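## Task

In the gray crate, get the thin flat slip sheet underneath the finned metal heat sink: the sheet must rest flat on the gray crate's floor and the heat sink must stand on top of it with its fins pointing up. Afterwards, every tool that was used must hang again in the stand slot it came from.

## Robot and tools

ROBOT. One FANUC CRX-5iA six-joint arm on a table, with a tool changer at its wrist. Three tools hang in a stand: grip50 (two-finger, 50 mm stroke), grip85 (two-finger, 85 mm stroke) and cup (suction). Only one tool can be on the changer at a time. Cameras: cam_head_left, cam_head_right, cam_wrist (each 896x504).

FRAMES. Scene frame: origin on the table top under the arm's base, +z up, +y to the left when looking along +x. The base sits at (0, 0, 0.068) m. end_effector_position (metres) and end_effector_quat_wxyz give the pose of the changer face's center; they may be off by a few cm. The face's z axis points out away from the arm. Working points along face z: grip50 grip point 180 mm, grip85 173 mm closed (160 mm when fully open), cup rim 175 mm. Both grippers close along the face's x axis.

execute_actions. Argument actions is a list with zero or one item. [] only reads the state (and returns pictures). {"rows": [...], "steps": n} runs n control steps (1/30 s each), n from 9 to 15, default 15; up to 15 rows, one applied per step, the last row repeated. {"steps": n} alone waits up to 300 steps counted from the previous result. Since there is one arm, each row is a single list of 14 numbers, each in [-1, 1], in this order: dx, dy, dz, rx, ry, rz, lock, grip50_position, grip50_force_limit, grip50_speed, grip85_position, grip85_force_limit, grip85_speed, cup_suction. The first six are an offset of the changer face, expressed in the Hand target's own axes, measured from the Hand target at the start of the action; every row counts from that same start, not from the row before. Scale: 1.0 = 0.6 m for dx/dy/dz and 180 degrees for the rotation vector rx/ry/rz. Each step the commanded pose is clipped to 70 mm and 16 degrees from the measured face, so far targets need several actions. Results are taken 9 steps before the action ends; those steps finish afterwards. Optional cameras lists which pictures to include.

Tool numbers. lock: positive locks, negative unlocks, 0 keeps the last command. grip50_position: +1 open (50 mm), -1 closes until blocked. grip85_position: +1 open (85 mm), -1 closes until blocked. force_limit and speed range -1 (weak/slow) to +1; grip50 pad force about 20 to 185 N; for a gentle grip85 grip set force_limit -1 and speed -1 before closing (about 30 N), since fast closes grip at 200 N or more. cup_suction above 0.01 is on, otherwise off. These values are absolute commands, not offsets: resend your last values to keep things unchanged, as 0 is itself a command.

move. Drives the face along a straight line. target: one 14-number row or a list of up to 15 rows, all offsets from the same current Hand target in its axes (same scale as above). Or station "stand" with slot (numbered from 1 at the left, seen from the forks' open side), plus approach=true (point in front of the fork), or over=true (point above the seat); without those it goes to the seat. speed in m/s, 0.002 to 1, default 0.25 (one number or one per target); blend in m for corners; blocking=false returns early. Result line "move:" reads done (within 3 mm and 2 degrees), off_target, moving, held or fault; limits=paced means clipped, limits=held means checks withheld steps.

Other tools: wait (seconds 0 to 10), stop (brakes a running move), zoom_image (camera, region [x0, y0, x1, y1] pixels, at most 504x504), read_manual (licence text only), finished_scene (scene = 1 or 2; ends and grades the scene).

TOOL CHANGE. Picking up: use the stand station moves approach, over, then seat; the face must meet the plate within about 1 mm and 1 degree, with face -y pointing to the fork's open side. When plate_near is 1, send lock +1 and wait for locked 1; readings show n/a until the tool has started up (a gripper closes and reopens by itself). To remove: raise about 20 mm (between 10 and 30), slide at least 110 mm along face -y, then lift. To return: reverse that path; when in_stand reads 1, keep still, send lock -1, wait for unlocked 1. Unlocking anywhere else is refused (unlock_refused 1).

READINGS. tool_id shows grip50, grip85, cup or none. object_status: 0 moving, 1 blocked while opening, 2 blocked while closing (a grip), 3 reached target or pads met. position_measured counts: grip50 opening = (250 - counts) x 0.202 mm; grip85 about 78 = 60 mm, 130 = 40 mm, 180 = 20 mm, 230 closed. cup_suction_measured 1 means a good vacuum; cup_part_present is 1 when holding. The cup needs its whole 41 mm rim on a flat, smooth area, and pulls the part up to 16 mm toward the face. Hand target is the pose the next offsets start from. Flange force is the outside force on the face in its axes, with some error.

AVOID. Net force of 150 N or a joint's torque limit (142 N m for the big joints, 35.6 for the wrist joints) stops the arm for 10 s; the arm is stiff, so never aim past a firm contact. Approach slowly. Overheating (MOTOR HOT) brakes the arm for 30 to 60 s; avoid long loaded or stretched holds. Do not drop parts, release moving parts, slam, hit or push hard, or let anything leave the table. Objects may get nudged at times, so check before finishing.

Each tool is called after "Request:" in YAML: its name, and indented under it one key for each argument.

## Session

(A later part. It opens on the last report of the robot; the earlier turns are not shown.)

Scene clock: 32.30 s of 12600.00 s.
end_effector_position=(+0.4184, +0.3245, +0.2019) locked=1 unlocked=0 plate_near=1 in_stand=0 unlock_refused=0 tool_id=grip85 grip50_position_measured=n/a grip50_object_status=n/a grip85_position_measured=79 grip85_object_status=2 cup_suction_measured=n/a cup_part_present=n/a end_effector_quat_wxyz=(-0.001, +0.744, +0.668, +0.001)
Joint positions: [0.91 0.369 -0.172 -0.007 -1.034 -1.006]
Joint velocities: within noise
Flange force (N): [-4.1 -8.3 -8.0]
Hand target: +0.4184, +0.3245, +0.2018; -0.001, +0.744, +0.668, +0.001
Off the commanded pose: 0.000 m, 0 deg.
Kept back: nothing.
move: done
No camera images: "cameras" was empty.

Request:
move:
  target: [0,0,0,0,0,0,0,1,-1,-1,1,-0.2,-1,0]
  cameras: []

Request:
move:
  target: [0,0,-0.3,0,0,0,0,1,-1,-1,1,-0.2,-1,0]

Request:
move:
  station: "stand"
  slot: 1
  approach: true
  cameras: []

Request:
move:
  station: "stand"
  slot: 1
  over: true
  speed: 0.15
  cameras: []

Request:
move:
  station: "stand"
  slot: 1
  speed: 0.02
  cameras: []

Request:
execute_actions:
  actions:
    - {"rows":[[0,0,0,0,0,0,-1,1,-1,-1,1,-0.2,-1,0]],"steps":15}

Request:
execute_actions:
  actions:
    - {"steps":45}

Scene clock: 34.57 s of 12600.00 s.
end_effector_position=(+0.4184, +0.3245, +0.2018) locked=1 unlocked=0 plate_near=1 in_stand=0 unlock_refused=0 tool_id=grip85 grip50_position_measured=n/a grip50_object_status=n/a grip85_position_measured=3 grip85_object_status=3 cup_suction_measured=n/a cup_part_present=n/a end_effector_quat_wxyz=(-0.001, +0.744, +0.668, +0.001)
Joint positions: [0.91 0.369 -0.172 -0.007 -1.034 -1.006]
Joint velocities: within noise
Flange force (N): [-3.5 -6.4 -0.6]
Hand target: +0.4184, +0.3245, +0.2018; -0.001, +0.744, +0.668, +0.001
Off the commanded pose: 0.000 m, 0 deg.
Kept back: nothing.
move: done
No camera images: "cameras" was empty.

Scene clock: 35.80 s of 12600.00 s.
end_effector_position=(+0.4182, +0.3240, +0.3819) locked=1 unlocked=0 plate_near=1 in_stand=0 unlock_refused=0 tool_id=grip85 grip50_position_measured=n/a grip50_object_status=n/a grip85_position_measured=3 grip85_object_status=3 cup_suction_measured=n/a cup_part_present=n/a end_effector_quat_wxyz=(-0.001, +0.744, +0.668, +0.001)
Joint positions: [0.908 0.224 0.087 -0.006 -1.438 -1.007]
Joint velocities: within noise
Flange force (N): [-4.1 -7.2 2.3]
Hand target: +0.4182, +0.3241, +0.3818; -0.001, +0.744, +0.668, +0.001
Off the commanded pose: 0.000 m, 0 deg.
Kept back: nothing.
move: done

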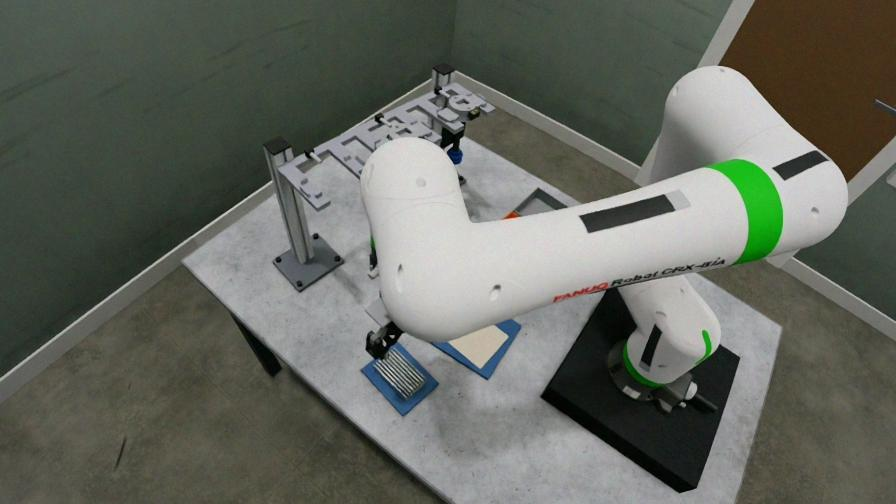

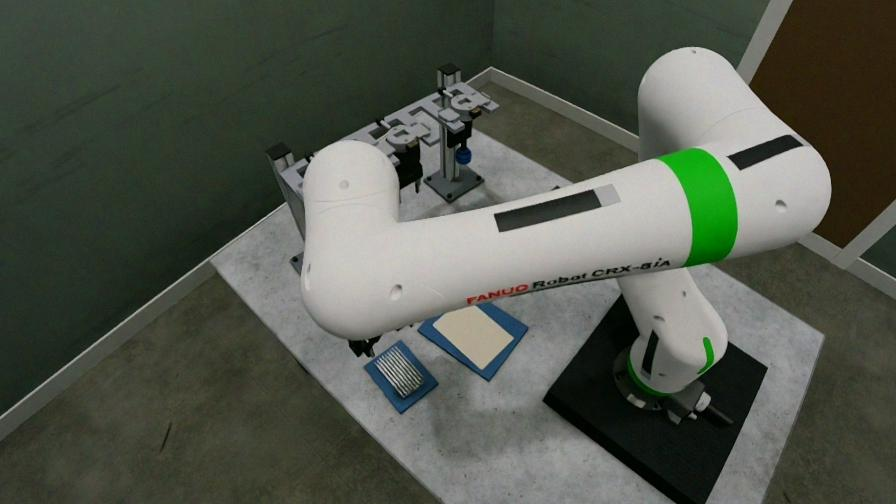

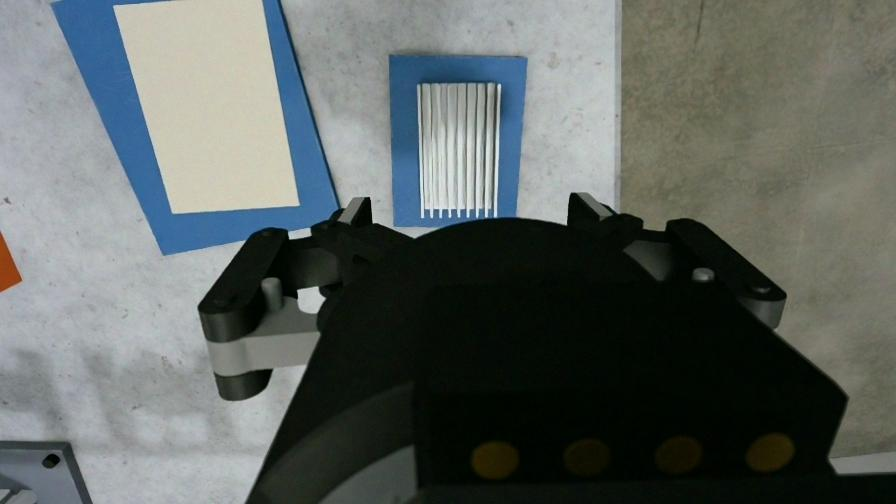

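Scene clock: 37.00 s of 12600.00 s.
end_effector_position=(+0.5587, +0.2218, +0.3840) locked=1 unlocked=0 plate_near=1 in_stand=0 unlock_refused=0 tool_id=grip85 grip50_position_measured=n/a grip50_object_status=n/a grip85_position_measured=3 grip85_object_status=3 cup_suction_measured=n/a cup_part_present=n/a end_effector_quat_wxyz=(-0.001, +0.755, +0.655, +0.001)
Joint positions: [0.599 0.409 0.328 -0.004 -1.497 -0.734]
Joint velocities: [-0.001 0.004 0.006 -0.001 -0.005 0.004]
Flange force (N): [-2.8 -11.6 4.1]
Hand target: +0.5588, +0.2218, +0.3840; -0.001, +0.755, +0.655, +0.001
Off the commanded pose: 0.000 m, 0 deg.
Kept back: nothing.
move: done; to station stand, slot 1, approach point
No camera images: "cameras" was empty.

Scene clock: 38.47 s of 12600.00 s.
end_effector_position=(+0.6973, +0.2024, +0.3847) locked=1 unlocked=0 plate_near=1 in_stand=0 unlock_refused=0 tool_id=grip85 grip50_position_measured=n/a grip50_object_status=n/a grip85_position_measured=3 grip85_object_status=3 cup_suction_measured=n/a cup_part_present=n/a end_effector_quat_wxyz=(+0.000, +0.755, +0.655, +0.002)
Joint positions: [0.467 0.793 0.917 -0.003 -1.701 -0.602]
Joint velocities: [-0.001 0.007 0.013 -0.001 -0.008 -0.001]
Flange force (N): no reading
Hand target: +0.6974, +0.2025, +0.3847; +0.000, +0.755, +0.655, +0.001
Off the commanded pose: 0.000 m, 0 deg.
Kept back: nothing.
move: done; to station stand, slot 1, over the seat
No camera images: "cameras" was empty.

Scene clock: 39.80 s of 12600.00 s.
end_effector_position=(+0.6975, +0.2025, +0.3631) locked=1 unlocked=0 plate_near=1 in_stand=1 unlock_refused=0 tool_id=grip85 grip50_position_measured=n/a grip50_object_status=n/a grip85_position_measured=3 grip85_object_status=3 cup_suction_measured=n/a cup_part_present=n/a end_effector_quat_wxyz=(+0.000, +0.755, +0.655, +0.002)
Joint positions: [0.467 0.785 0.853 -0.003 -1.645 -0.602]
Joint velocities: [0.001 -0.001 -0.006 0.001 0.005 0]
Flange force (N): [-4.9 -17.9 -12.8]
Hand target: +0.6975, +0.2025, +0.3627; +0.000, +0.755, +0.655, +0.001
Off the commanded pose: 0.000 m, 0 deg.
Kept back: nothing.
move: done; to station stand, slot 1
No camera images: "cameras" was empty.

Scene clock: 40.00 s of 12600.00 s.
end_effector_position=(+0.6975, +0.2024, +0.3629) locked=1 unlocked=0 plate_near=1 in_stand=1 unlock_refused=0 tool_id=grip85 grip50_position_measured=n/a grip50_object_status=n/a grip85_position_measured=3 grip85_object_status=3 cup_suction_measured=n/a cup_part_present=n/a end_effector_quat_wxyz=(+0.000, +0.755, +0.655, +0.002)
Joint positions: [0.467 0.785 0.853 -0.003 -1.645 -0.602]
Joint velocities: within noise
Flange force (N): [-2.1 -13.1 -19.1]
Hand target: +0.6975, +0.2025, +0.3627; +0.000, +0.755, +0.655, +0.001
Steps of this call (1-6: this action's first 6). Readings (end_effector_position | what the end effector reports):
1: (+0.6975, +0.2025, +0.3631) | locked=1 unlocked=0 plate_near=1 in_stand=1 unlock_refused=0 tool_id=grip85 grip50_position_measured=n/a grip50_object_status=n/a grip85_position_measured=3 grip85_object_status=3 cup_suction_measured=n/a cup_part_present=n/a
2: (+0.6975, +0.2025, +0.3630) | locked=1 unlocked=0 plate_near=1 in_stand=1 unlock_refused=0 tool_id=grip85 grip50_position_measured=n/a grip50_object_status=n/a grip85_position_measured=3 grip85_object_status=3 cup_suction_measured=n/a cup_part_present=n/a
4: (+0.6975, +0.2025, +0.3629) | locked=1 unlocked=0 plate_near=1 in_stand=1 unlock_refused=0 tool_id=grip85 grip50_position_measured=n/a grip50_object_status=n/a grip85_position_measured=3 grip85_object_status=3 cup_suction_measured=n/a cup_part_present=n/a
6: the state above

Scene clock: 41.50 s of 12600.00 s.
end_effector_position=(+0.6975, +0.2025, +0.3627) locked=0 unlocked=1 plate_near=1 in_stand=1 unlock_refused=0 tool_id=none grip50_position_measured=n/a grip50_object_status=n/a grip85_position_measured=n/a grip85_object_status=n/a cup_suction_measured=n/a cup_part_present=n/a end_effector_quat_wxyz=(+0.000, +0.755, +0.655, +0.001)
Joint positions: [0.467 0.785 0.853 -0.003 -1.645 -0.602]
Joint velocities: within noise
Flange force (N): [-3.9 -14.1 -22.4]
Hand target: +0.6975, +0.2025, +0.3627; +0.000, +0.755, +0.655, +0.001
Off the commanded pose: 0.000 m, 0 deg.
Steps of this call (1-9: your previous action's last 9; 10-45: nothing new was sent). Readings (end_effector_position | what the end effector reports):
1: (+0.6975, +0.2024, +0.3629) | locked=1 unlocked=0 plate_near=1 in_stand=1 unlock_refused=0 tool_id=grip85 grip50_position_measured=n/a grip50_object_status=n/a grip85_position_measured=3 grip85_object_status=3 cup_suction_measured=n/a cup_part_present=n/a
2: (+0.6975, +0.2024, +0.3629) | locked=1 unlocked=0 plate_near=1 in_stand=1 unlock_refused=0 tool_id=grip85 grip50_position_measured=n/a grip50_object_status=n/a grip85_position_measured=3 grip85_object_status=3 cup_suction_measured=n/a cup_part_present=n/a
4: (+0.6975, +0.2024, +0.3629) | locked=1 unlocked=0 plate_near=1 in_stand=1 unlock_refused=0 tool_id=grip85 grip50_position_measured=n/a grip50_object_status=n/a grip85_position_measured=3 grip85_object_status=3 cup_suction_measured=n/a cup_part_present=n/a
8: (+0.6975, +0.2024, +0.3629) | locked=1 unlocked=0 plate_near=1 in_stand=1 unlock_refused=0 tool_id=grip85 grip50_position_measured=n/a grip50_object_status=n/a grip85_position_measured=3 grip85_object_status=3 cup_suction_measured=n/a cup_part_present=n/a
45: the state above

Request:
move:
  station: "stand"
  slot: 1
  over: true
  speed: 0.1
  cameras: []

Request:
move:
  station: "stand"
  slot: 1
  approach: true
  cameras: []

Request:
move:
  station: "stand"
  slot: 3
  approach: true
  speed: 0.35
  cameras: []

Request:
move:
  station: "stand"
  slot: 3
  over: true
  speed: 0.15
  cameras: []

Request:
move:
  station: "stand"
  slot: 3
  speed: 0.02
  cameras: []

Request:
execute_actions:
  actions:
    - {"rows":[[0,0,0,0,0,0,1,1,-1,-1,1,-0.2,-1,0]],"steps":15}

Request:
execute_actions:
  actions:
    - {"steps":60}

Request:
move:
  station: "stand"
  slot: 3
  over: true
  speed: 0.08
  cameras: []

Request:
move:
  station: "stand"
  slot: 3
  approach: true
  cameras: []

Request:
move:
  target: [0.425,-0.2753,-0.0605,0,0,-0.0244,0,1,-1,-1,1,-0.2,-1,0]
  speed: 0.3

Request:
zoom_image:
  camera: "cam_wrist"
  region: [250, 0, 650, 300]

Scene clock: 43.27 s of 12600.00 s.
end_effector_position=(+0.6974, +0.2025, +0.3846) locked=0 unlocked=1 plate_near=0 in_stand=0 unlock_refused=0 tool_id=none grip50_position_measured=n/a grip50_object_status=n/a grip85_position_measured=n/a grip85_object_status=n/a cup_suction_measured=n/a cup_part_present=n/a end_effector_quat_wxyz=(+0.000, +0.755, +0.655, +0.001)
Joint positions: [0.467 0.794 0.918 -0.003 -1.702 -0.602]
Joint velocities: [0 0.002 0.007 0 -0.006 0.002]
Flange force (N): no reading
Hand target: +0.6974, +0.2025, +0.3847; +0.000, +0.755, +0.655, +0.001
Off the commanded pose: 0.000 m, 0 deg.
Kept back: nothing.
move: done; to station stand, slot 1, over the seat
No camera images: "cameras" was empty.

Scene clock: 44.40 s of 12600.00 s.
end_effector_position=(+0.5589, +0.2218, +0.3840) locked=0 unlocked=1 plate_near=0 in_stand=0 unlock_refused=0 tool_id=none grip50_position_measured=n/a grip50_object_status=n/a grip85_position_measured=n/a grip85_object_status=n/a cup_suction_measured=n/a cup_part_present=n/a end_effector_quat_wxyz=(-0.001, +0.755, +0.655, +0.001)
Joint positions: [0.599 0.409 0.329 -0.005 -1.497 -0.733]
Joint velocities: within noise
Flange force (N): [-0.3 -8.4 1.2]
Hand target: +0.5588, +0.2218, +0.3840; -0.001, +0.755, +0.655, +0.001
Off the commanded pose: 0.000 m, 0 deg.
Kept back: nothing.
move: done; to station stand, slot 1, approach point
No camera images: "cameras" was empty.

Scene clock: 46.03 s of 12600.00 s.
end_effector_position=(+0.5091, -0.1342, +0.3837) locked=0 unlocked=1 plate_near=0 in_stand=0 unlock_refused=0 tool_id=none grip50_position_measured=n/a grip50_object_status=n/a grip85_position_measured=n/a grip85_object_status=n/a cup_suction_measured=n/a cup_part_present=n/a end_effector_quat_wxyz=(+0.000, +0.755, +0.655, +0.001)
Joint positions: [0 0.217 0.081 0.001 -1.441 -0.135]
Joint velocities: within noise
Flange force (N): [3.6 -7.3 1.8]
Hand target: +0.5091, -0.1343, +0.3837; +0.000, +0.755, +0.655, +0.001
Off the commanded pose: 0.000 m, 0 deg.
Kept back: nothing.
move: done; to station stand, slot 3, approach point
No camera images: "cameras" was empty.

Scene clock: 47.47 s of 12600.00 s.
end_effector_position=(+0.6476, -0.1537, +0.3844) locked=0 unlocked=1 plate_near=0 in_stand=0 unlock_refused=0 tool_id=none grip50_position_measured=n/a grip50_object_status=n/a grip85_position_measured=n/a grip85_object_status=n/a cup_suction_measured=n/a cup_part_present=n/a end_effector_quat_wxyz=(+0.000, +0.755, +0.655, +0.001)
Joint positions: [-0.028 0.586 0.586 0.001 -1.577 -0.107]
Joint velocities: [0 0.004 0.006 -0.001 -0.004 -0.001]
Flange force (N): [2.4 -8.5 3.2]
Hand target: +0.6477, -0.1537, +0.3844; +0.000, +0.755, +0.655, +0.001
Off the commanded pose: 0.000 m, 0 deg.
Kept back: nothing.
move: done; to station stand, slot 3, over the seat
No camera images: "cameras" was empty.

Scene clock: 48.83 s of 12600.00 s.
end_effector_position=(+0.6478, -0.1537, +0.3625) locked=0 unlocked=1 plate_near=1 in_stand=1 unlock_refused=0 tool_id=none grip50_position_measured=n/a grip50_object_status=n/a grip85_position_measured=n/a grip85_object_status=n/a cup_suction_measured=n/a cup_part_present=n/a end_effector_quat_wxyz=(+0.000, +0.755, +0.655, +0.001)
Joint positions: [-0.028 0.588 0.537 0.001 -1.527 -0.107]
Joint velocities: within noise
Flange force (N): [3.2 -5.7 -15.3]
Hand target: +0.6478, -0.1537, +0.3624; +0.000, +0.755, +0.655, +0.001
Off the commanded pose: 0.000 m, 0 deg.
Kept back: nothing.
move: done; to station stand, slot 3
No camera images: "cameras" was empty.

Scene clock: 49.03 s of 12600.00 s.
end_effector_position=(+0.6478, -0.1537, +0.3624) locked=0 unlocked=0 plate_near=1 in_stand=1 unlock_refused=0 tool_id=none grip50_position_measured=n/a grip50_object_status=n/a grip85_position_measured=n/a grip85_object_status=n/a cup_suction_measured=n/a cup_part_present=n/a end_effector_quat_wxyz=(+0.000, +0.755, +0.655, +0.001)
Joint positions: [-0.028 0.588 0.537 0.001 -1.527 -0.107]
Joint velocities: within noise
Flange force (N): [5.6 -9.4 -21.4]
Hand target: +0.6478, -0.1537, +0.3624; +0.000, +0.755, +0.655, +0.001
Steps of this call (1-6: this action's first 6). Readings (end_effector_position | what the end effector reports):
1: (+0.6478, -0.1537, +0.3625) | locked=0 unlocked=0 plate_near=1 in_stand=1 unlock_refused=0 tool_id=none grip50_position_measured=n/a grip50_object_status=n/a grip85_position_measured=n/a grip85_object_status=n/a cup_suction_measured=n/a cup_part_present=n/a
2: (+0.6478, -0.1537, +0.3625) | locked=0 unlocked=0 plate_near=1 in_stand=1 unlock_refused=0 tool_id=none grip50_position_measured=n/a grip50_object_status=n/a grip85_position_measured=n/a grip85_object_status=n/a cup_suction_measured=n/a cup_part_present=n/a
4: (+0.6478, -0.1537, +0.3625) | locked=0 unlocked=0 plate_near=1 in_stand=1 unlock_refused=0 tool_id=none grip50_position_measured=n/a grip50_object_status=n/a grip85_position_measured=n/a grip85_object_status=n/a cup_suction_measured=n/a cup_part_present=n/a
6: the state above

Scene clock: 51.03 s of 12600.00 s.
end_effector_position=(+0.6478, -0.1537, +0.3624) locked=1 unlocked=0 plate_near=1 in_stand=1 unlock_refused=0 tool_id=cup grip50_position_measured=n/a grip50_object_status=n/a grip85_position_measured=n/a grip85_object_status=n/a cup_suction_measured=0.00 cup_part_present=0 end_effector_quat_wxyz=(+0.000, +0.755, +0.655, +0.001)
Joint positions: [-0.028 0.588 0.537 0.001 -1.527 -0.107]
Joint velocities: within noise
Flange force (N): [2.5 -7.7 -32.4]
Hand target: +0.6478, -0.1537, +0.3624; +0.000, +0.755, +0.655, +0.001
Off the commanded pose: 0.000 m, 0 deg.
Steps of this call (1-9: your previous action's last 9; 10-60: nothing new was sent). Readings (end_effector_position | what the end effector reports):
1: (+0.6478, -0.1537, +0.3624) | locked=0 unlocked=0 plate_near=1 in_stand=1 unlock_refused=0 tool_id=none grip50_position_measured=n/a grip50_object_status=n/a grip85_position_measured=n/a grip85_object_status=n/a cup_suction_measured=n/a cup_part_present=n/a
2: (+0.6478, -0.1537, +0.3624) | locked=0 unlocked=0 plate_near=1 in_stand=1 unlock_refused=0 tool_id=none grip50_position_measured=n/a grip50_object_status=n/a grip85_position_measured=n/a grip85_object_status=n/a cup_suction_measured=n/a cup_part_present=n/a
4: (+0.6478, -0.1537, +0.3624) | locked=0 unlocked=0 plate_near=1 in_stand=1 unlock_refused=0 tool_id=none grip50_position_measured=n/a grip50_object_status=n/a grip85_position_measured=n/a grip85_object_status=n/a cup_suction_measured=n/a cup_part_present=n/a
8: (+0.6478, -0.1537, +0.3624) | locked=0 unlocked=0 plate_near=1 in_stand=1 unlock_refused=0 tool_id=none grip50_position_measured=n/a grip50_object_status=n/a grip85_position_measured=n/a grip85_object_status=n/a cup_suction_measured=n/a cup_part_present=n/a
60: the state above

Scene clock: 51.83 s of 12600.00 s.
end_effector_position=(+0.6476, -0.1538, +0.3845) locked=1 unlocked=0 plate_near=1 in_stand=0 unlock_refused=0 tool_id=cup grip50_position_measured=n/a grip50_object_status=n/a grip85_position_measured=n/a grip85_object_status=n/a cup_suction_measured=0.00 cup_part_present=0 end_effector_quat_wxyz=(+0.000, +0.755, +0.655, +0.001)
Joint positions: [-0.028 0.586 0.586 0.001 -1.577 -0.107]
Joint velocities: within noise
Flange force (N): [2.2 -8.1 1.4]
Hand target: +0.6477, -0.1537, +0.3844; +0.000, +0.755, +0.655, +0.001
Off the commanded pose: 0.000 m, 0 deg.
Kept back: nothing.
move: done; to station stand, slot 3, over the seat
No camera images: "cameras" was empty.

Scene clock: 52.93 s of 12600.00 s.
end_effector_position=(+0.5092, -0.1344, +0.3836) locked=1 unlocked=0 plate_near=1 in_stand=0 unlock_refused=0 tool_id=cup grip50_position_measured=n/a grip50_object_status=n/a grip85_position_measured=n/a grip85_object_status=n/a cup_suction_measured=0.00 cup_part_present=0 end_effector_quat_wxyz=(+0.000, +0.755, +0.655, +0.001)
Joint positions: [0 0.218 0.081 0.001 -1.442 -0.135]
Joint velocities: within noise
Flange force (N): [2.8 -6.5 0.9]
Hand target: +0.5091, -0.1343, +0.3837; +0.000, +0.755, +0.655, +0.001
Off the commanded pose: 0.000 m, 0 deg.
Kept back: nothing.
move: done; to station stand, slot 3, approach point
No camera images: "cameras" was empty.

Scene clock: 54.57 s of 12600.00 s.
end_effector_position=(+0.3814, +0.1412, +0.4203) locked=1 unlocked=0 plate_near=1 in_stand=0 unlock_refused=0 tool_id=cup grip50_position_measured=n/a grip50_object_status=n/a grip85_position_measured=n/a grip85_object_status=n/a cup_suction_measured=0.00 cup_part_present=0 end_effector_quat_wxyz=(+0.000, +0.730, +0.684, +0.001)
Joint positions: [0.681 -0.094 -0.161 -0.004 -1.51 -0.739]
Joint velocities: within noise
Flange force (N): [0.6 -8.7 3.0]
Hand target: +0.3815, +0.1414, +0.4201; +0.000, +0.730, +0.684, +0.001
Off the commanded pose: 0.000 m, 0 deg.
Kept back: nothing.
move: done

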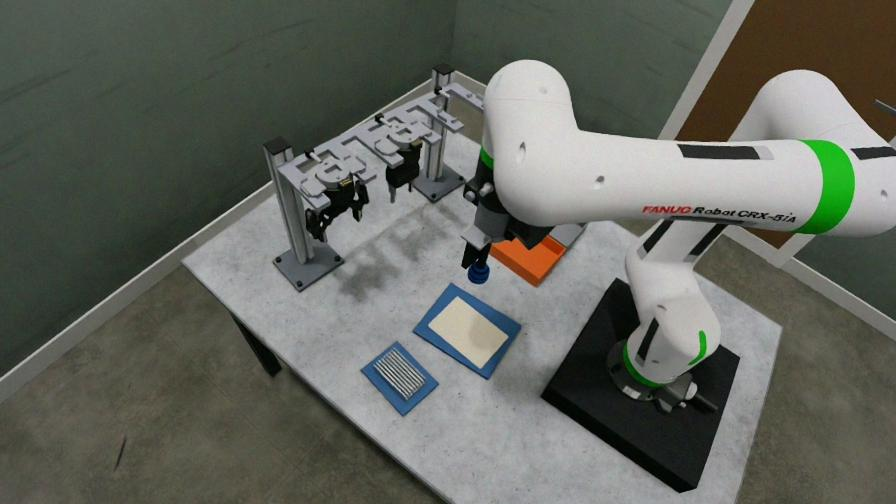

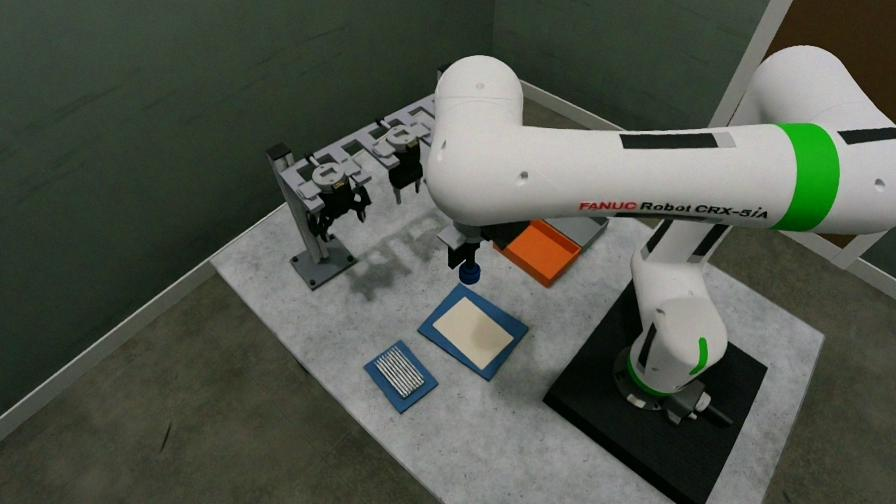

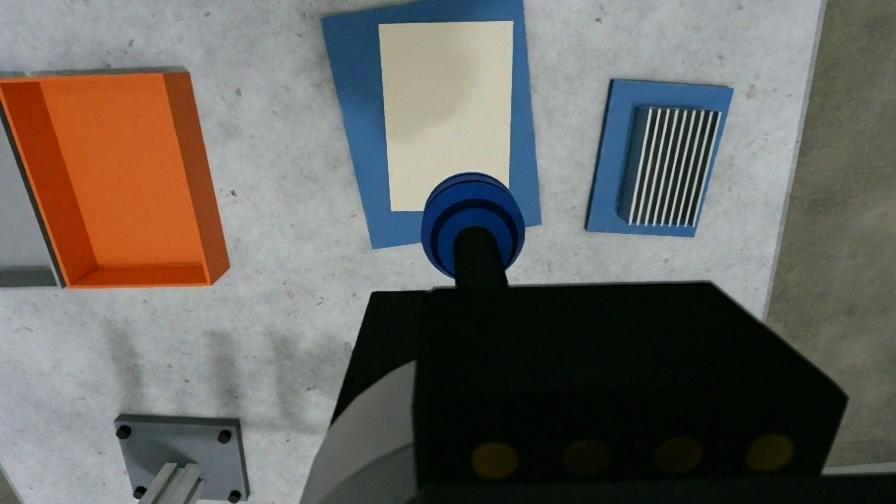

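Scaled by 1.260 from the camera's 896x504 image, which has a finer 1280x720 frame.

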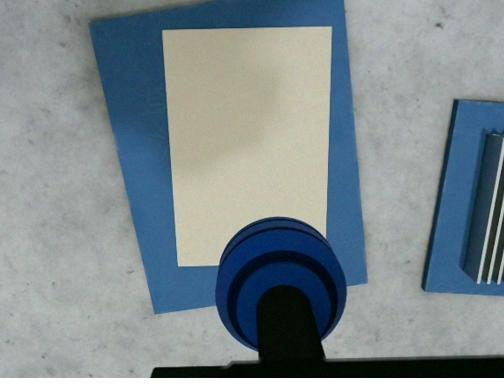

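Request:
move:
  target: [-0.7245,0.0913,0,0,0,0,0,1,-1,-1,1,-0.2,-1,0]
  speed: 0.35

Request:
zoom_image:
  camera: "cam_wrist"
  region: [250, 0, 650, 300]

Scene clock: 57.40 s of 12600.00 s.
end_effector_position=(+0.4079, -0.2959, +0.4195) locked=1 unlocked=0 plate_near=1 in_stand=0 unlock_refused=0 tool_id=cup grip50_position_measured=n/a grip50_object_status=n/a grip85_position_measured=n/a grip85_object_status=n/a cup_suction_measured=0.00 cup_part_present=0 end_effector_quat_wxyz=(+0.000, +0.730, +0.684, +0.001)
Joint positions: [-0.355 0.149 0.087 0.004 -1.515 0.296]
Joint velocities: within noise
Flange force (N): [5.9 -2.9 2.4]
Hand target: +0.4080, -0.2960, +0.4196; +0.000, +0.730, +0.684, +0.001
Off the commanded pose: 0.000 m, 0 deg.
Kept back: nothing.
move: done; limits=paced

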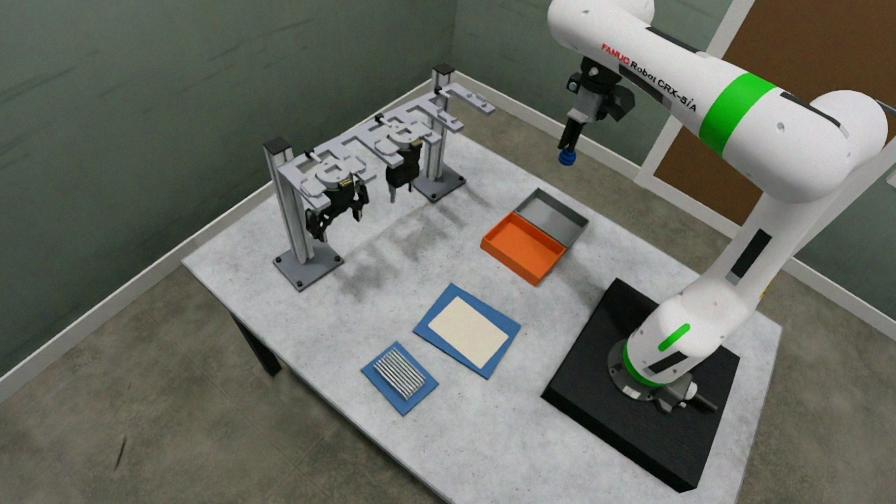

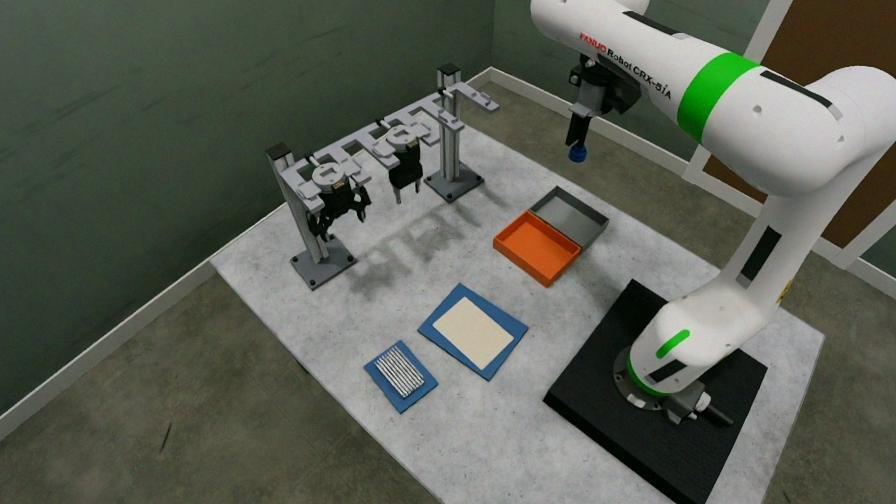

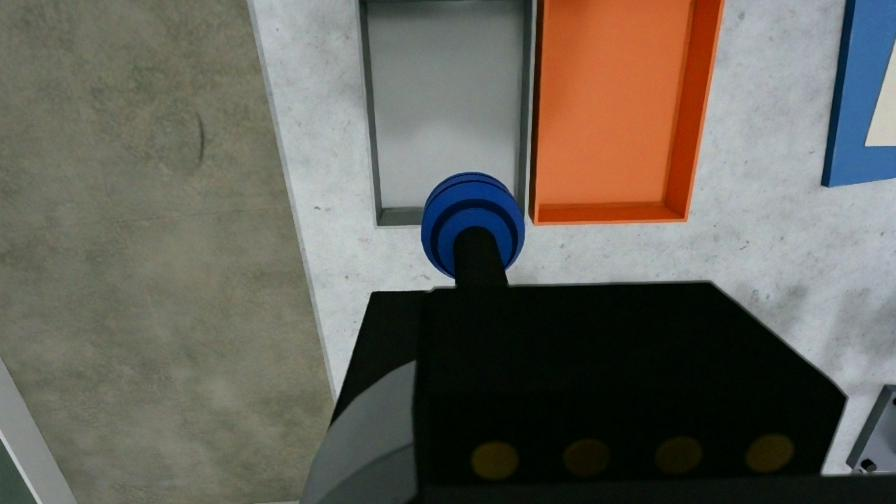

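Scaled by 1.260 from the camera's 896x504 image, which has a finer 1280x720 frame.

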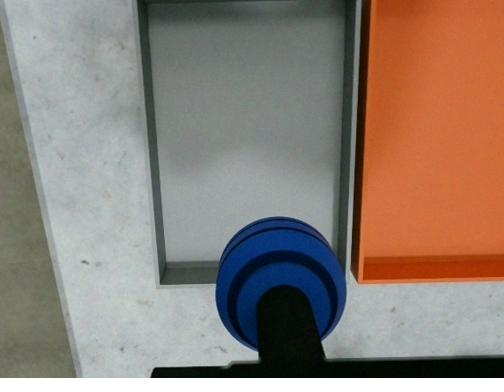

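Request:
move:
  target: [0.7108,-0.1115,0.3,0,0,0,0,1,-1,-1,1,-0.2,-1,0]
  speed: 0.3

Request:
zoom_image:
  camera: "cam_wrist"
  region: [200, 0, 700, 300]

Scene clock: 60.07 s of 12600.00 s.
end_effector_position=(+0.3692, +0.1341, +0.2401) locked=1 unlocked=0 plate_near=1 in_stand=0 unlock_refused=0 tool_id=cup grip50_position_measured=n/a grip50_object_status=n/a grip85_position_measured=n/a grip85_object_status=n/a cup_suction_measured=0.00 cup_part_present=0 end_effector_quat_wxyz=(+0.000, +0.730, +0.684, +0.001)
Joint positions: [0.688 -0.002 -0.513 -0.004 -1.066 -0.745]
Joint velocities: within noise
Flange force (N): [0.0 -8.2 -1.5]
Hand target: +0.3692, +0.1342, +0.2401; +0.000, +0.730, +0.684, +0.001
Off the commanded pose: 0.000 m, 0 deg.
Kept back: nothing.
move: done

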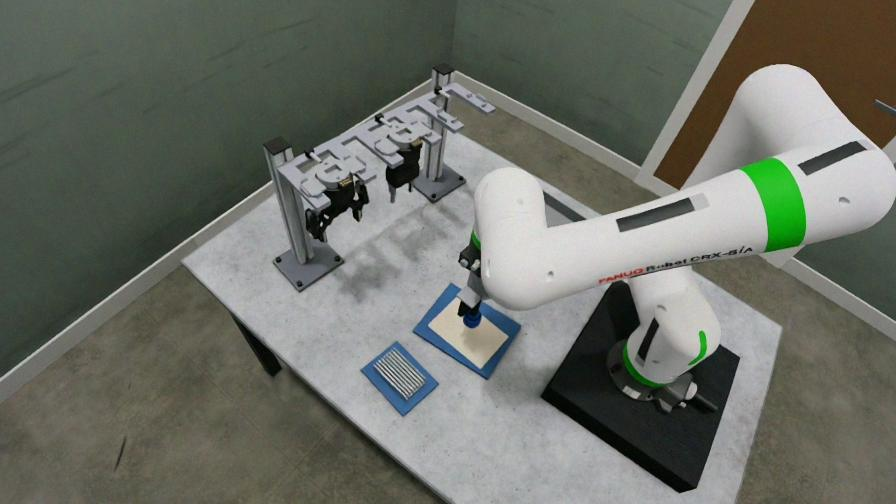

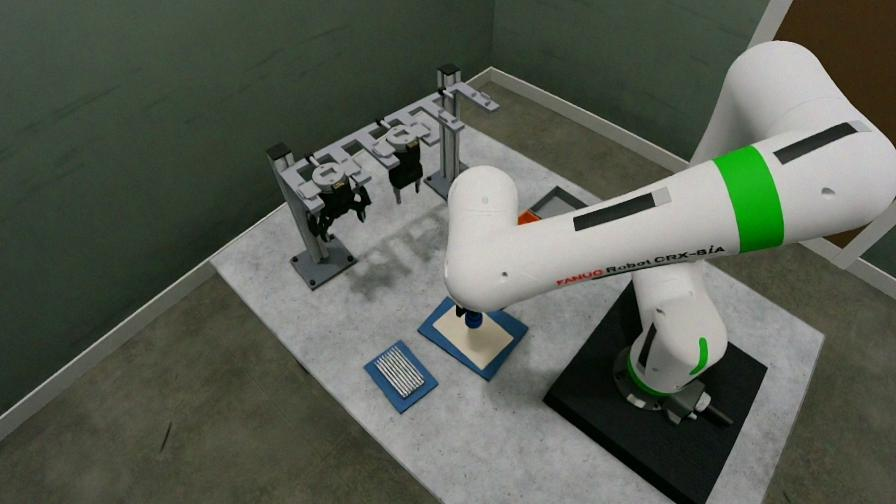

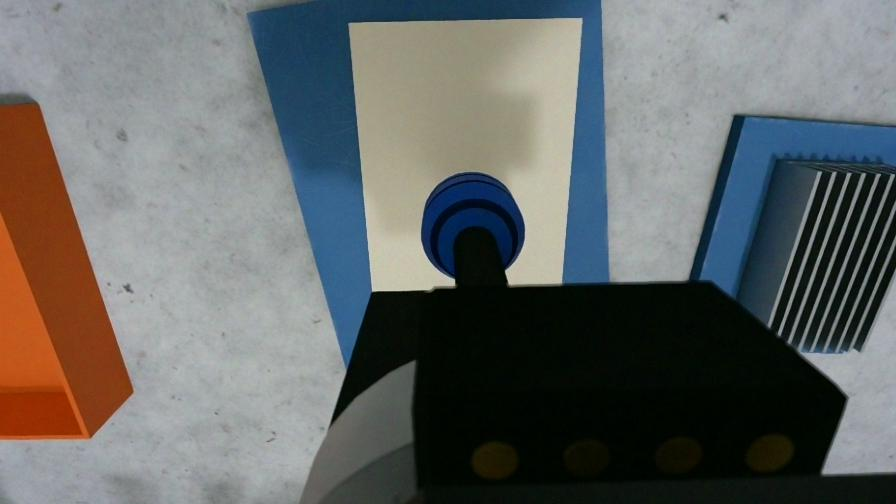

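Scaled by 1.008 from the camera's 896x504 image, which has a finer 1280x720 frame.

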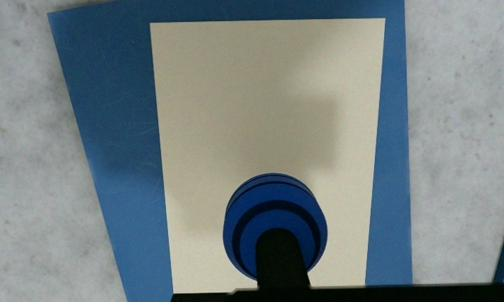

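Request:
move:
  target: [0,0,0.0825,0,0,0,0,1,-1,-1,1,-0.2,-1,1]
  speed: 0.08
  cameras: []

Request:
move:
  target: [0,0,0.0057,0,0,0,0,1,-1,-1,1,-0.2,-1,1]
  speed: 0.02
  cameras: []

Scene clock: 61.33 s of 12600.00 s.
end_effector_position=(+0.3693, +0.1343, +0.1907) locked=1 unlocked=0 plate_near=1 in_stand=0 unlock_refused=0 tool_id=cup grip50_position_measured=n/a grip50_object_status=n/a grip85_position_measured=n/a grip85_object_status=n/a cup_suction_measured=0.00 cup_part_present=0 end_effector_quat_wxyz=(+0.000, +0.730, +0.684, +0.001)
Joint positions: [0.689 0.075 -0.571 -0.005 -0.931 -0.745]
Joint velocities: within noise
Flange force (N): [0.5 -4.6 -1.4]
Hand target: +0.3693, +0.1343, +0.1906; +0.000, +0.730, +0.684, +0.001
Off the commanded pose: 0.000 m, 0 deg.
Kept back: nothing.
move: done
No camera images: "cameras" was empty.

Scene clock: 62.03 s of 12600.00 s.
end_effector_position=(+0.3693, +0.1343, +0.1872) locked=1 unlocked=0 plate_near=1 in_stand=0 unlock_refused=0 tool_id=cup grip50_position_measured=n/a grip50_object_status=n/a grip85_position_measured=n/a grip85_object_status=n/a cup_suction_measured=1.00 cup_part_present=1 end_effector_quat_wxyz=(+0.000, +0.730, +0.684, +0.001)
Joint positions: [0.689 0.081 -0.575 -0.005 -0.922 -0.745]
Joint velocities: within noise
Flange force (N): [-0.7 -7.0 -0.1]
Hand target: +0.3693, +0.1343, +0.1872; +0.000, +0.730, +0.684, +0.001
Off the commanded pose: 0.000 m, 0 deg.
Kept back: nothing.
move: done
No camera images: "cameras" was empty.

Request:
move:
  target: [0,0,-0.15,0,0,0,0,1,-1,-1,1,-0.2,-1,1]
  speed: 0.12
  cameras: []

Request:
move:
  target: [-0.7258,0.074,0.033,0,0,0.0028,0,1,-1,-1,1,-0.2,-1,1]
  speed: 0.2
  cameras: []

Request:
move:
  target: [0,0,0.067,0,0,0,0,1,-1,-1,1,-0.2,-1,1]
  speed: 0.08

Request:
zoom_image:
  camera: "cam_head_left"
  region: [490, 160, 610, 270]

Request:
zoom_image:
  camera: "cam_wrist"
  region: [200, 0, 700, 300]

Scene clock: 63.67 s of 12600.00 s.
end_effector_position=(+0.3692, +0.1341, +0.2771) locked=1 unlocked=0 plate_near=1 in_stand=0 unlock_refused=0 tool_id=cup grip50_position_measured=n/a grip50_object_status=n/a grip85_position_measured=n/a grip85_object_status=n/a cup_suction_measured=1.00 cup_part_present=1 end_effector_quat_wxyz=(+0.000, +0.730, +0.684, +0.001)
Joint positions: [0.688 -0.047 -0.461 -0.004 -1.163 -0.745]
Joint velocities: within noise
Flange force (N): [0.9 -5.4 1.1]
Hand target: +0.3692, +0.1341, +0.2772; +0.000, +0.730, +0.684, +0.001
Off the commanded pose: 0.000 m, 0 deg.
Kept back: nothing.
move: done
No camera images: "cameras" was empty.

Scene clock: 66.37 s of 12600.00 s.
end_effector_position=(+0.3852, -0.3032, +0.2568) locked=1 unlocked=0 plate_near=1 in_stand=0 unlock_refused=0 tool_id=cup grip50_position_measured=n/a grip50_object_status=n/a grip85_position_measured=n/a grip85_object_status=n/a cup_suction_measured=1.00 cup_part_present=1 end_effector_quat_wxyz=(+0.000, +0.733, +0.681, +0.001)
Joint positions: [-0.388 0.212 -0.232 0.004 -1.133 0.319]
Joint velocities: within noise
Flange force (N): [5.2 -4.0 0.3]
Hand target: +0.3853, -0.3033, +0.2568; +0.000, +0.733, +0.681, +0.001
Off the commanded pose: 0.000 m, 0 deg.
Kept back: nothing.
move: done
No camera images: "cameras" was empty.

Scene clock: 67.27 s of 12600.00 s.
end_effector_position=(+0.3854, -0.3032, +0.2167) locked=1 unlocked=0 plate_near=1 in_stand=0 unlock_refused=0 tool_id=cup grip50_position_measured=n/a grip50_object_status=n/a grip85_position_measured=n/a grip85_object_status=n/a cup_suction_measured=1.00 cup_part_present=1 end_effector_quat_wxyz=(+0.000, +0.733, +0.681, +0.001)
Joint positions: [-0.388 0.259 -0.278 0.004 -1.039 0.319]
Joint velocities: within noise
Flange force (N): [5.1 -4.1 -0.1]
Hand target: +0.3854, -0.3032, +0.2166; +0.000, +0.733, +0.681, +0.001
Off the commanded pose: 0.000 m, 0 deg.
Kept back: nothing.
move: done

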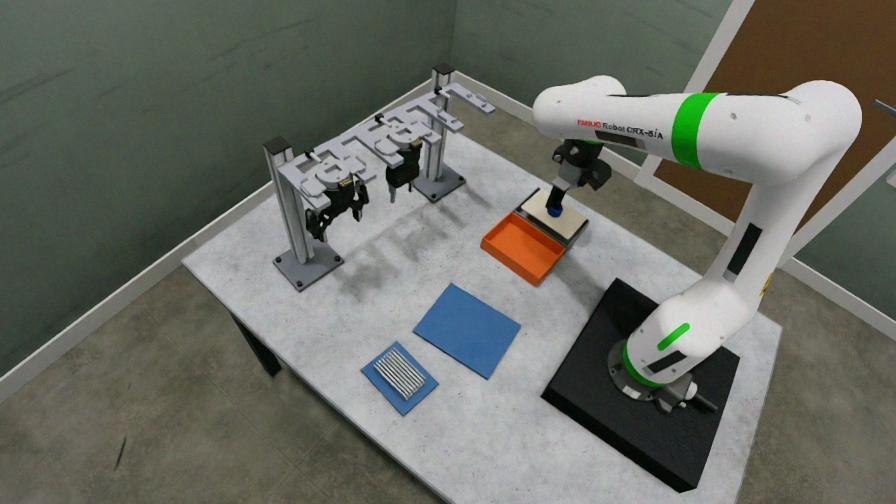

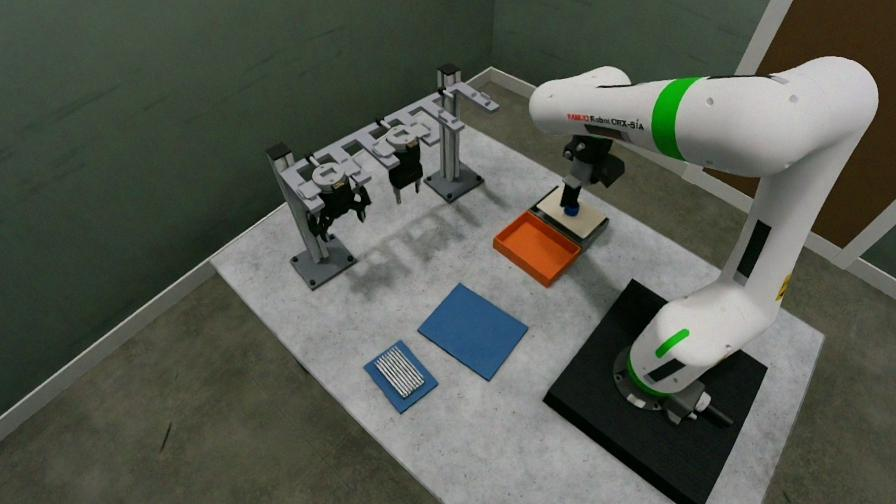

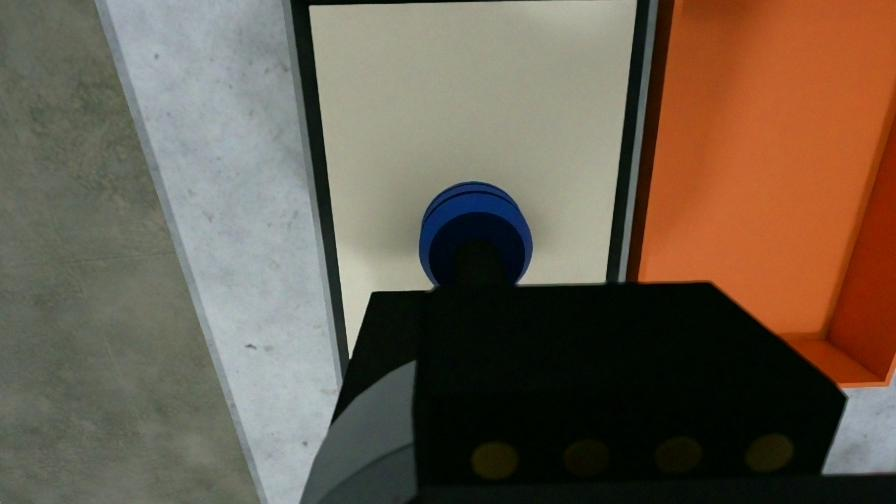

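Scaled by 4.200 from the camera's 896x504 image, which has a finer 1280x720 frame.

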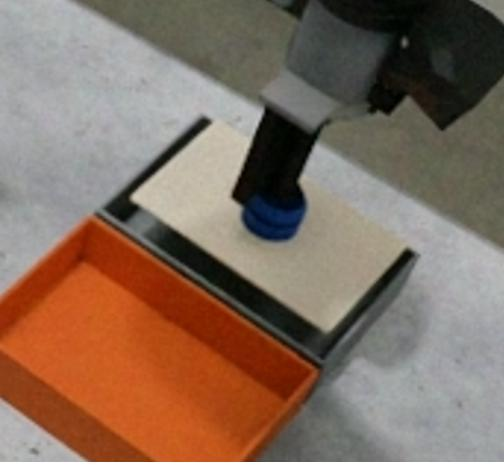

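Scaled by 1.008 from the camera's 896x504 image, which has a finer 1280x720 frame.

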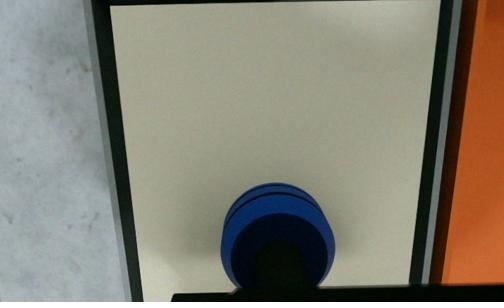

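Request:
move:
  target: [0,0,0.067,0,0,0,0,1,-1,-1,1,-0.2,-1,1]
  speed: 0.05

Request:
zoom_image:
  camera: "cam_head_left"
  region: [490, 160, 610, 270]

Scene clock: 68.80 s of 12600.00 s.
end_effector_position=(+0.3854, -0.3032, +0.1765) locked=1 unlocked=0 plate_near=1 in_stand=0 unlock_refused=0 tool_id=cup grip50_position_measured=n/a grip50_object_status=n/a grip85_position_measured=n/a grip85_object_status=n/a cup_suction_measured=1.00 cup_part_present=1 end_effector_quat_wxyz=(+0.000, +0.733, +0.681, +0.001)
Joint positions: [-0.389 0.315 -0.316 0.005 -0.945 0.319]
Joint velocities: within noise
Flange force (N): [4.9 -3.0 -1.6]
Hand target: +0.3854, -0.3032, +0.1764; +0.000, +0.733, +0.681, +0.001
Off the commanded pose: 0.000 m, 0 deg.
Kept back: nothing.
move: done

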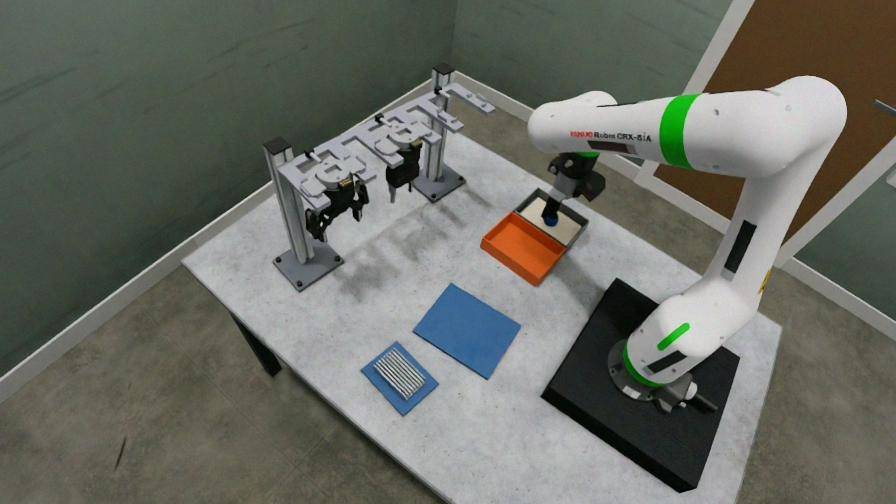

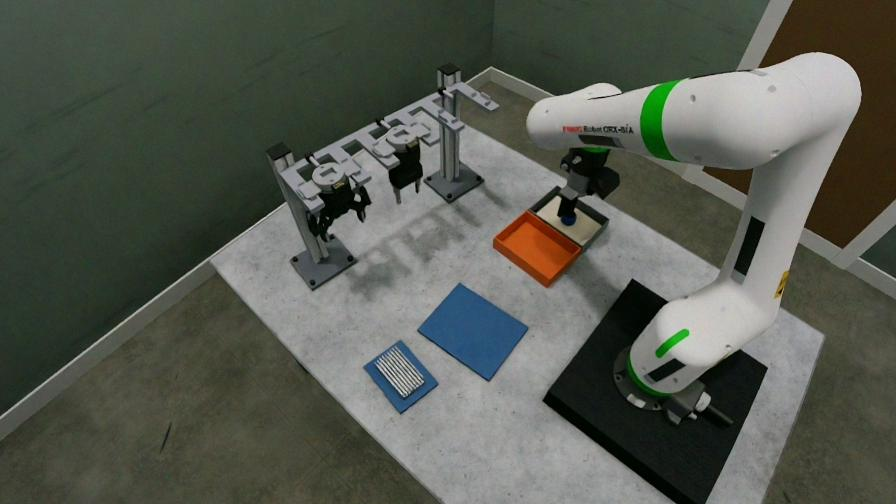

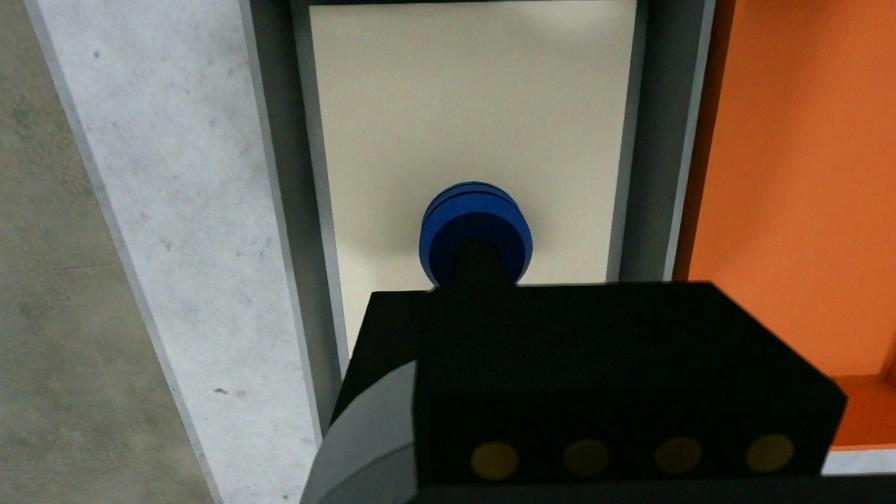

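Scaled by 4.200 from the camera's 896x504 image, which has a finer 1280x720 frame.

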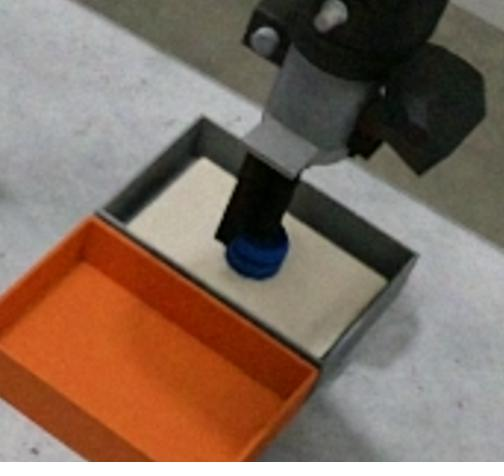

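Request:
move:
  target: [0,0,0.0165,0,0,0,0,1,-1,-1,1,-0.2,-1,1]
  speed: 0.03
  cameras: []

Request:
move:
  target: [0,0,0.0025,0,0,0,0,1,-1,-1,1,-0.2,-1,1]
  speed: 0.01
  cameras: []

Scene clock: 69.77 s of 12600.00 s.
end_effector_position=(+0.3855, -0.3031, +0.1666) locked=1 unlocked=0 plate_near=1 in_stand=0 unlock_refused=0 tool_id=cup grip50_position_measured=n/a grip50_object_status=n/a grip85_position_measured=n/a grip85_object_status=n/a cup_suction_measured=1.00 cup_part_present=1 end_effector_quat_wxyz=(+0.000, +0.733, +0.681, +0.001)
Joint positions: [-0.389 0.331 -0.324 0.005 -0.922 0.319]
Joint velocities: within noise
Flange force (N): [4.8 -3.5 0.0]
Hand target: +0.3855, -0.3031, +0.1665; +0.000, +0.733, +0.681, +0.001
Off the commanded pose: 0.000 m, 0 deg.
Kept back: nothing.
move: done
No camera images: "cameras" was empty.

Scene clock: 70.47 s of 12600.00 s.
end_effector_position=(+0.3855, -0.3031, +0.1650) locked=1 unlocked=0 plate_near=1 in_stand=0 unlock_refused=0 tool_id=cup grip50_position_measured=n/a grip50_object_status=n/a grip85_position_measured=n/a grip85_object_status=n/a cup_suction_measured=1.00 cup_part_present=1 end_effector_quat_wxyz=(+0.000, +0.733, +0.681, +0.001)
Joint positions: [-0.389 0.333 -0.325 0.005 -0.919 0.319]
Joint velocities: within noise
Flange force (N): [5.9 -4.8 -3.2]
Hand target: +0.3855, -0.3031, +0.1650; +0.000, +0.733, +0.681, +0.001
Off the commanded pose: 0.000 m, 0 deg.
Kept back: nothing.
move: done
No camera images: "cameras" was empty.


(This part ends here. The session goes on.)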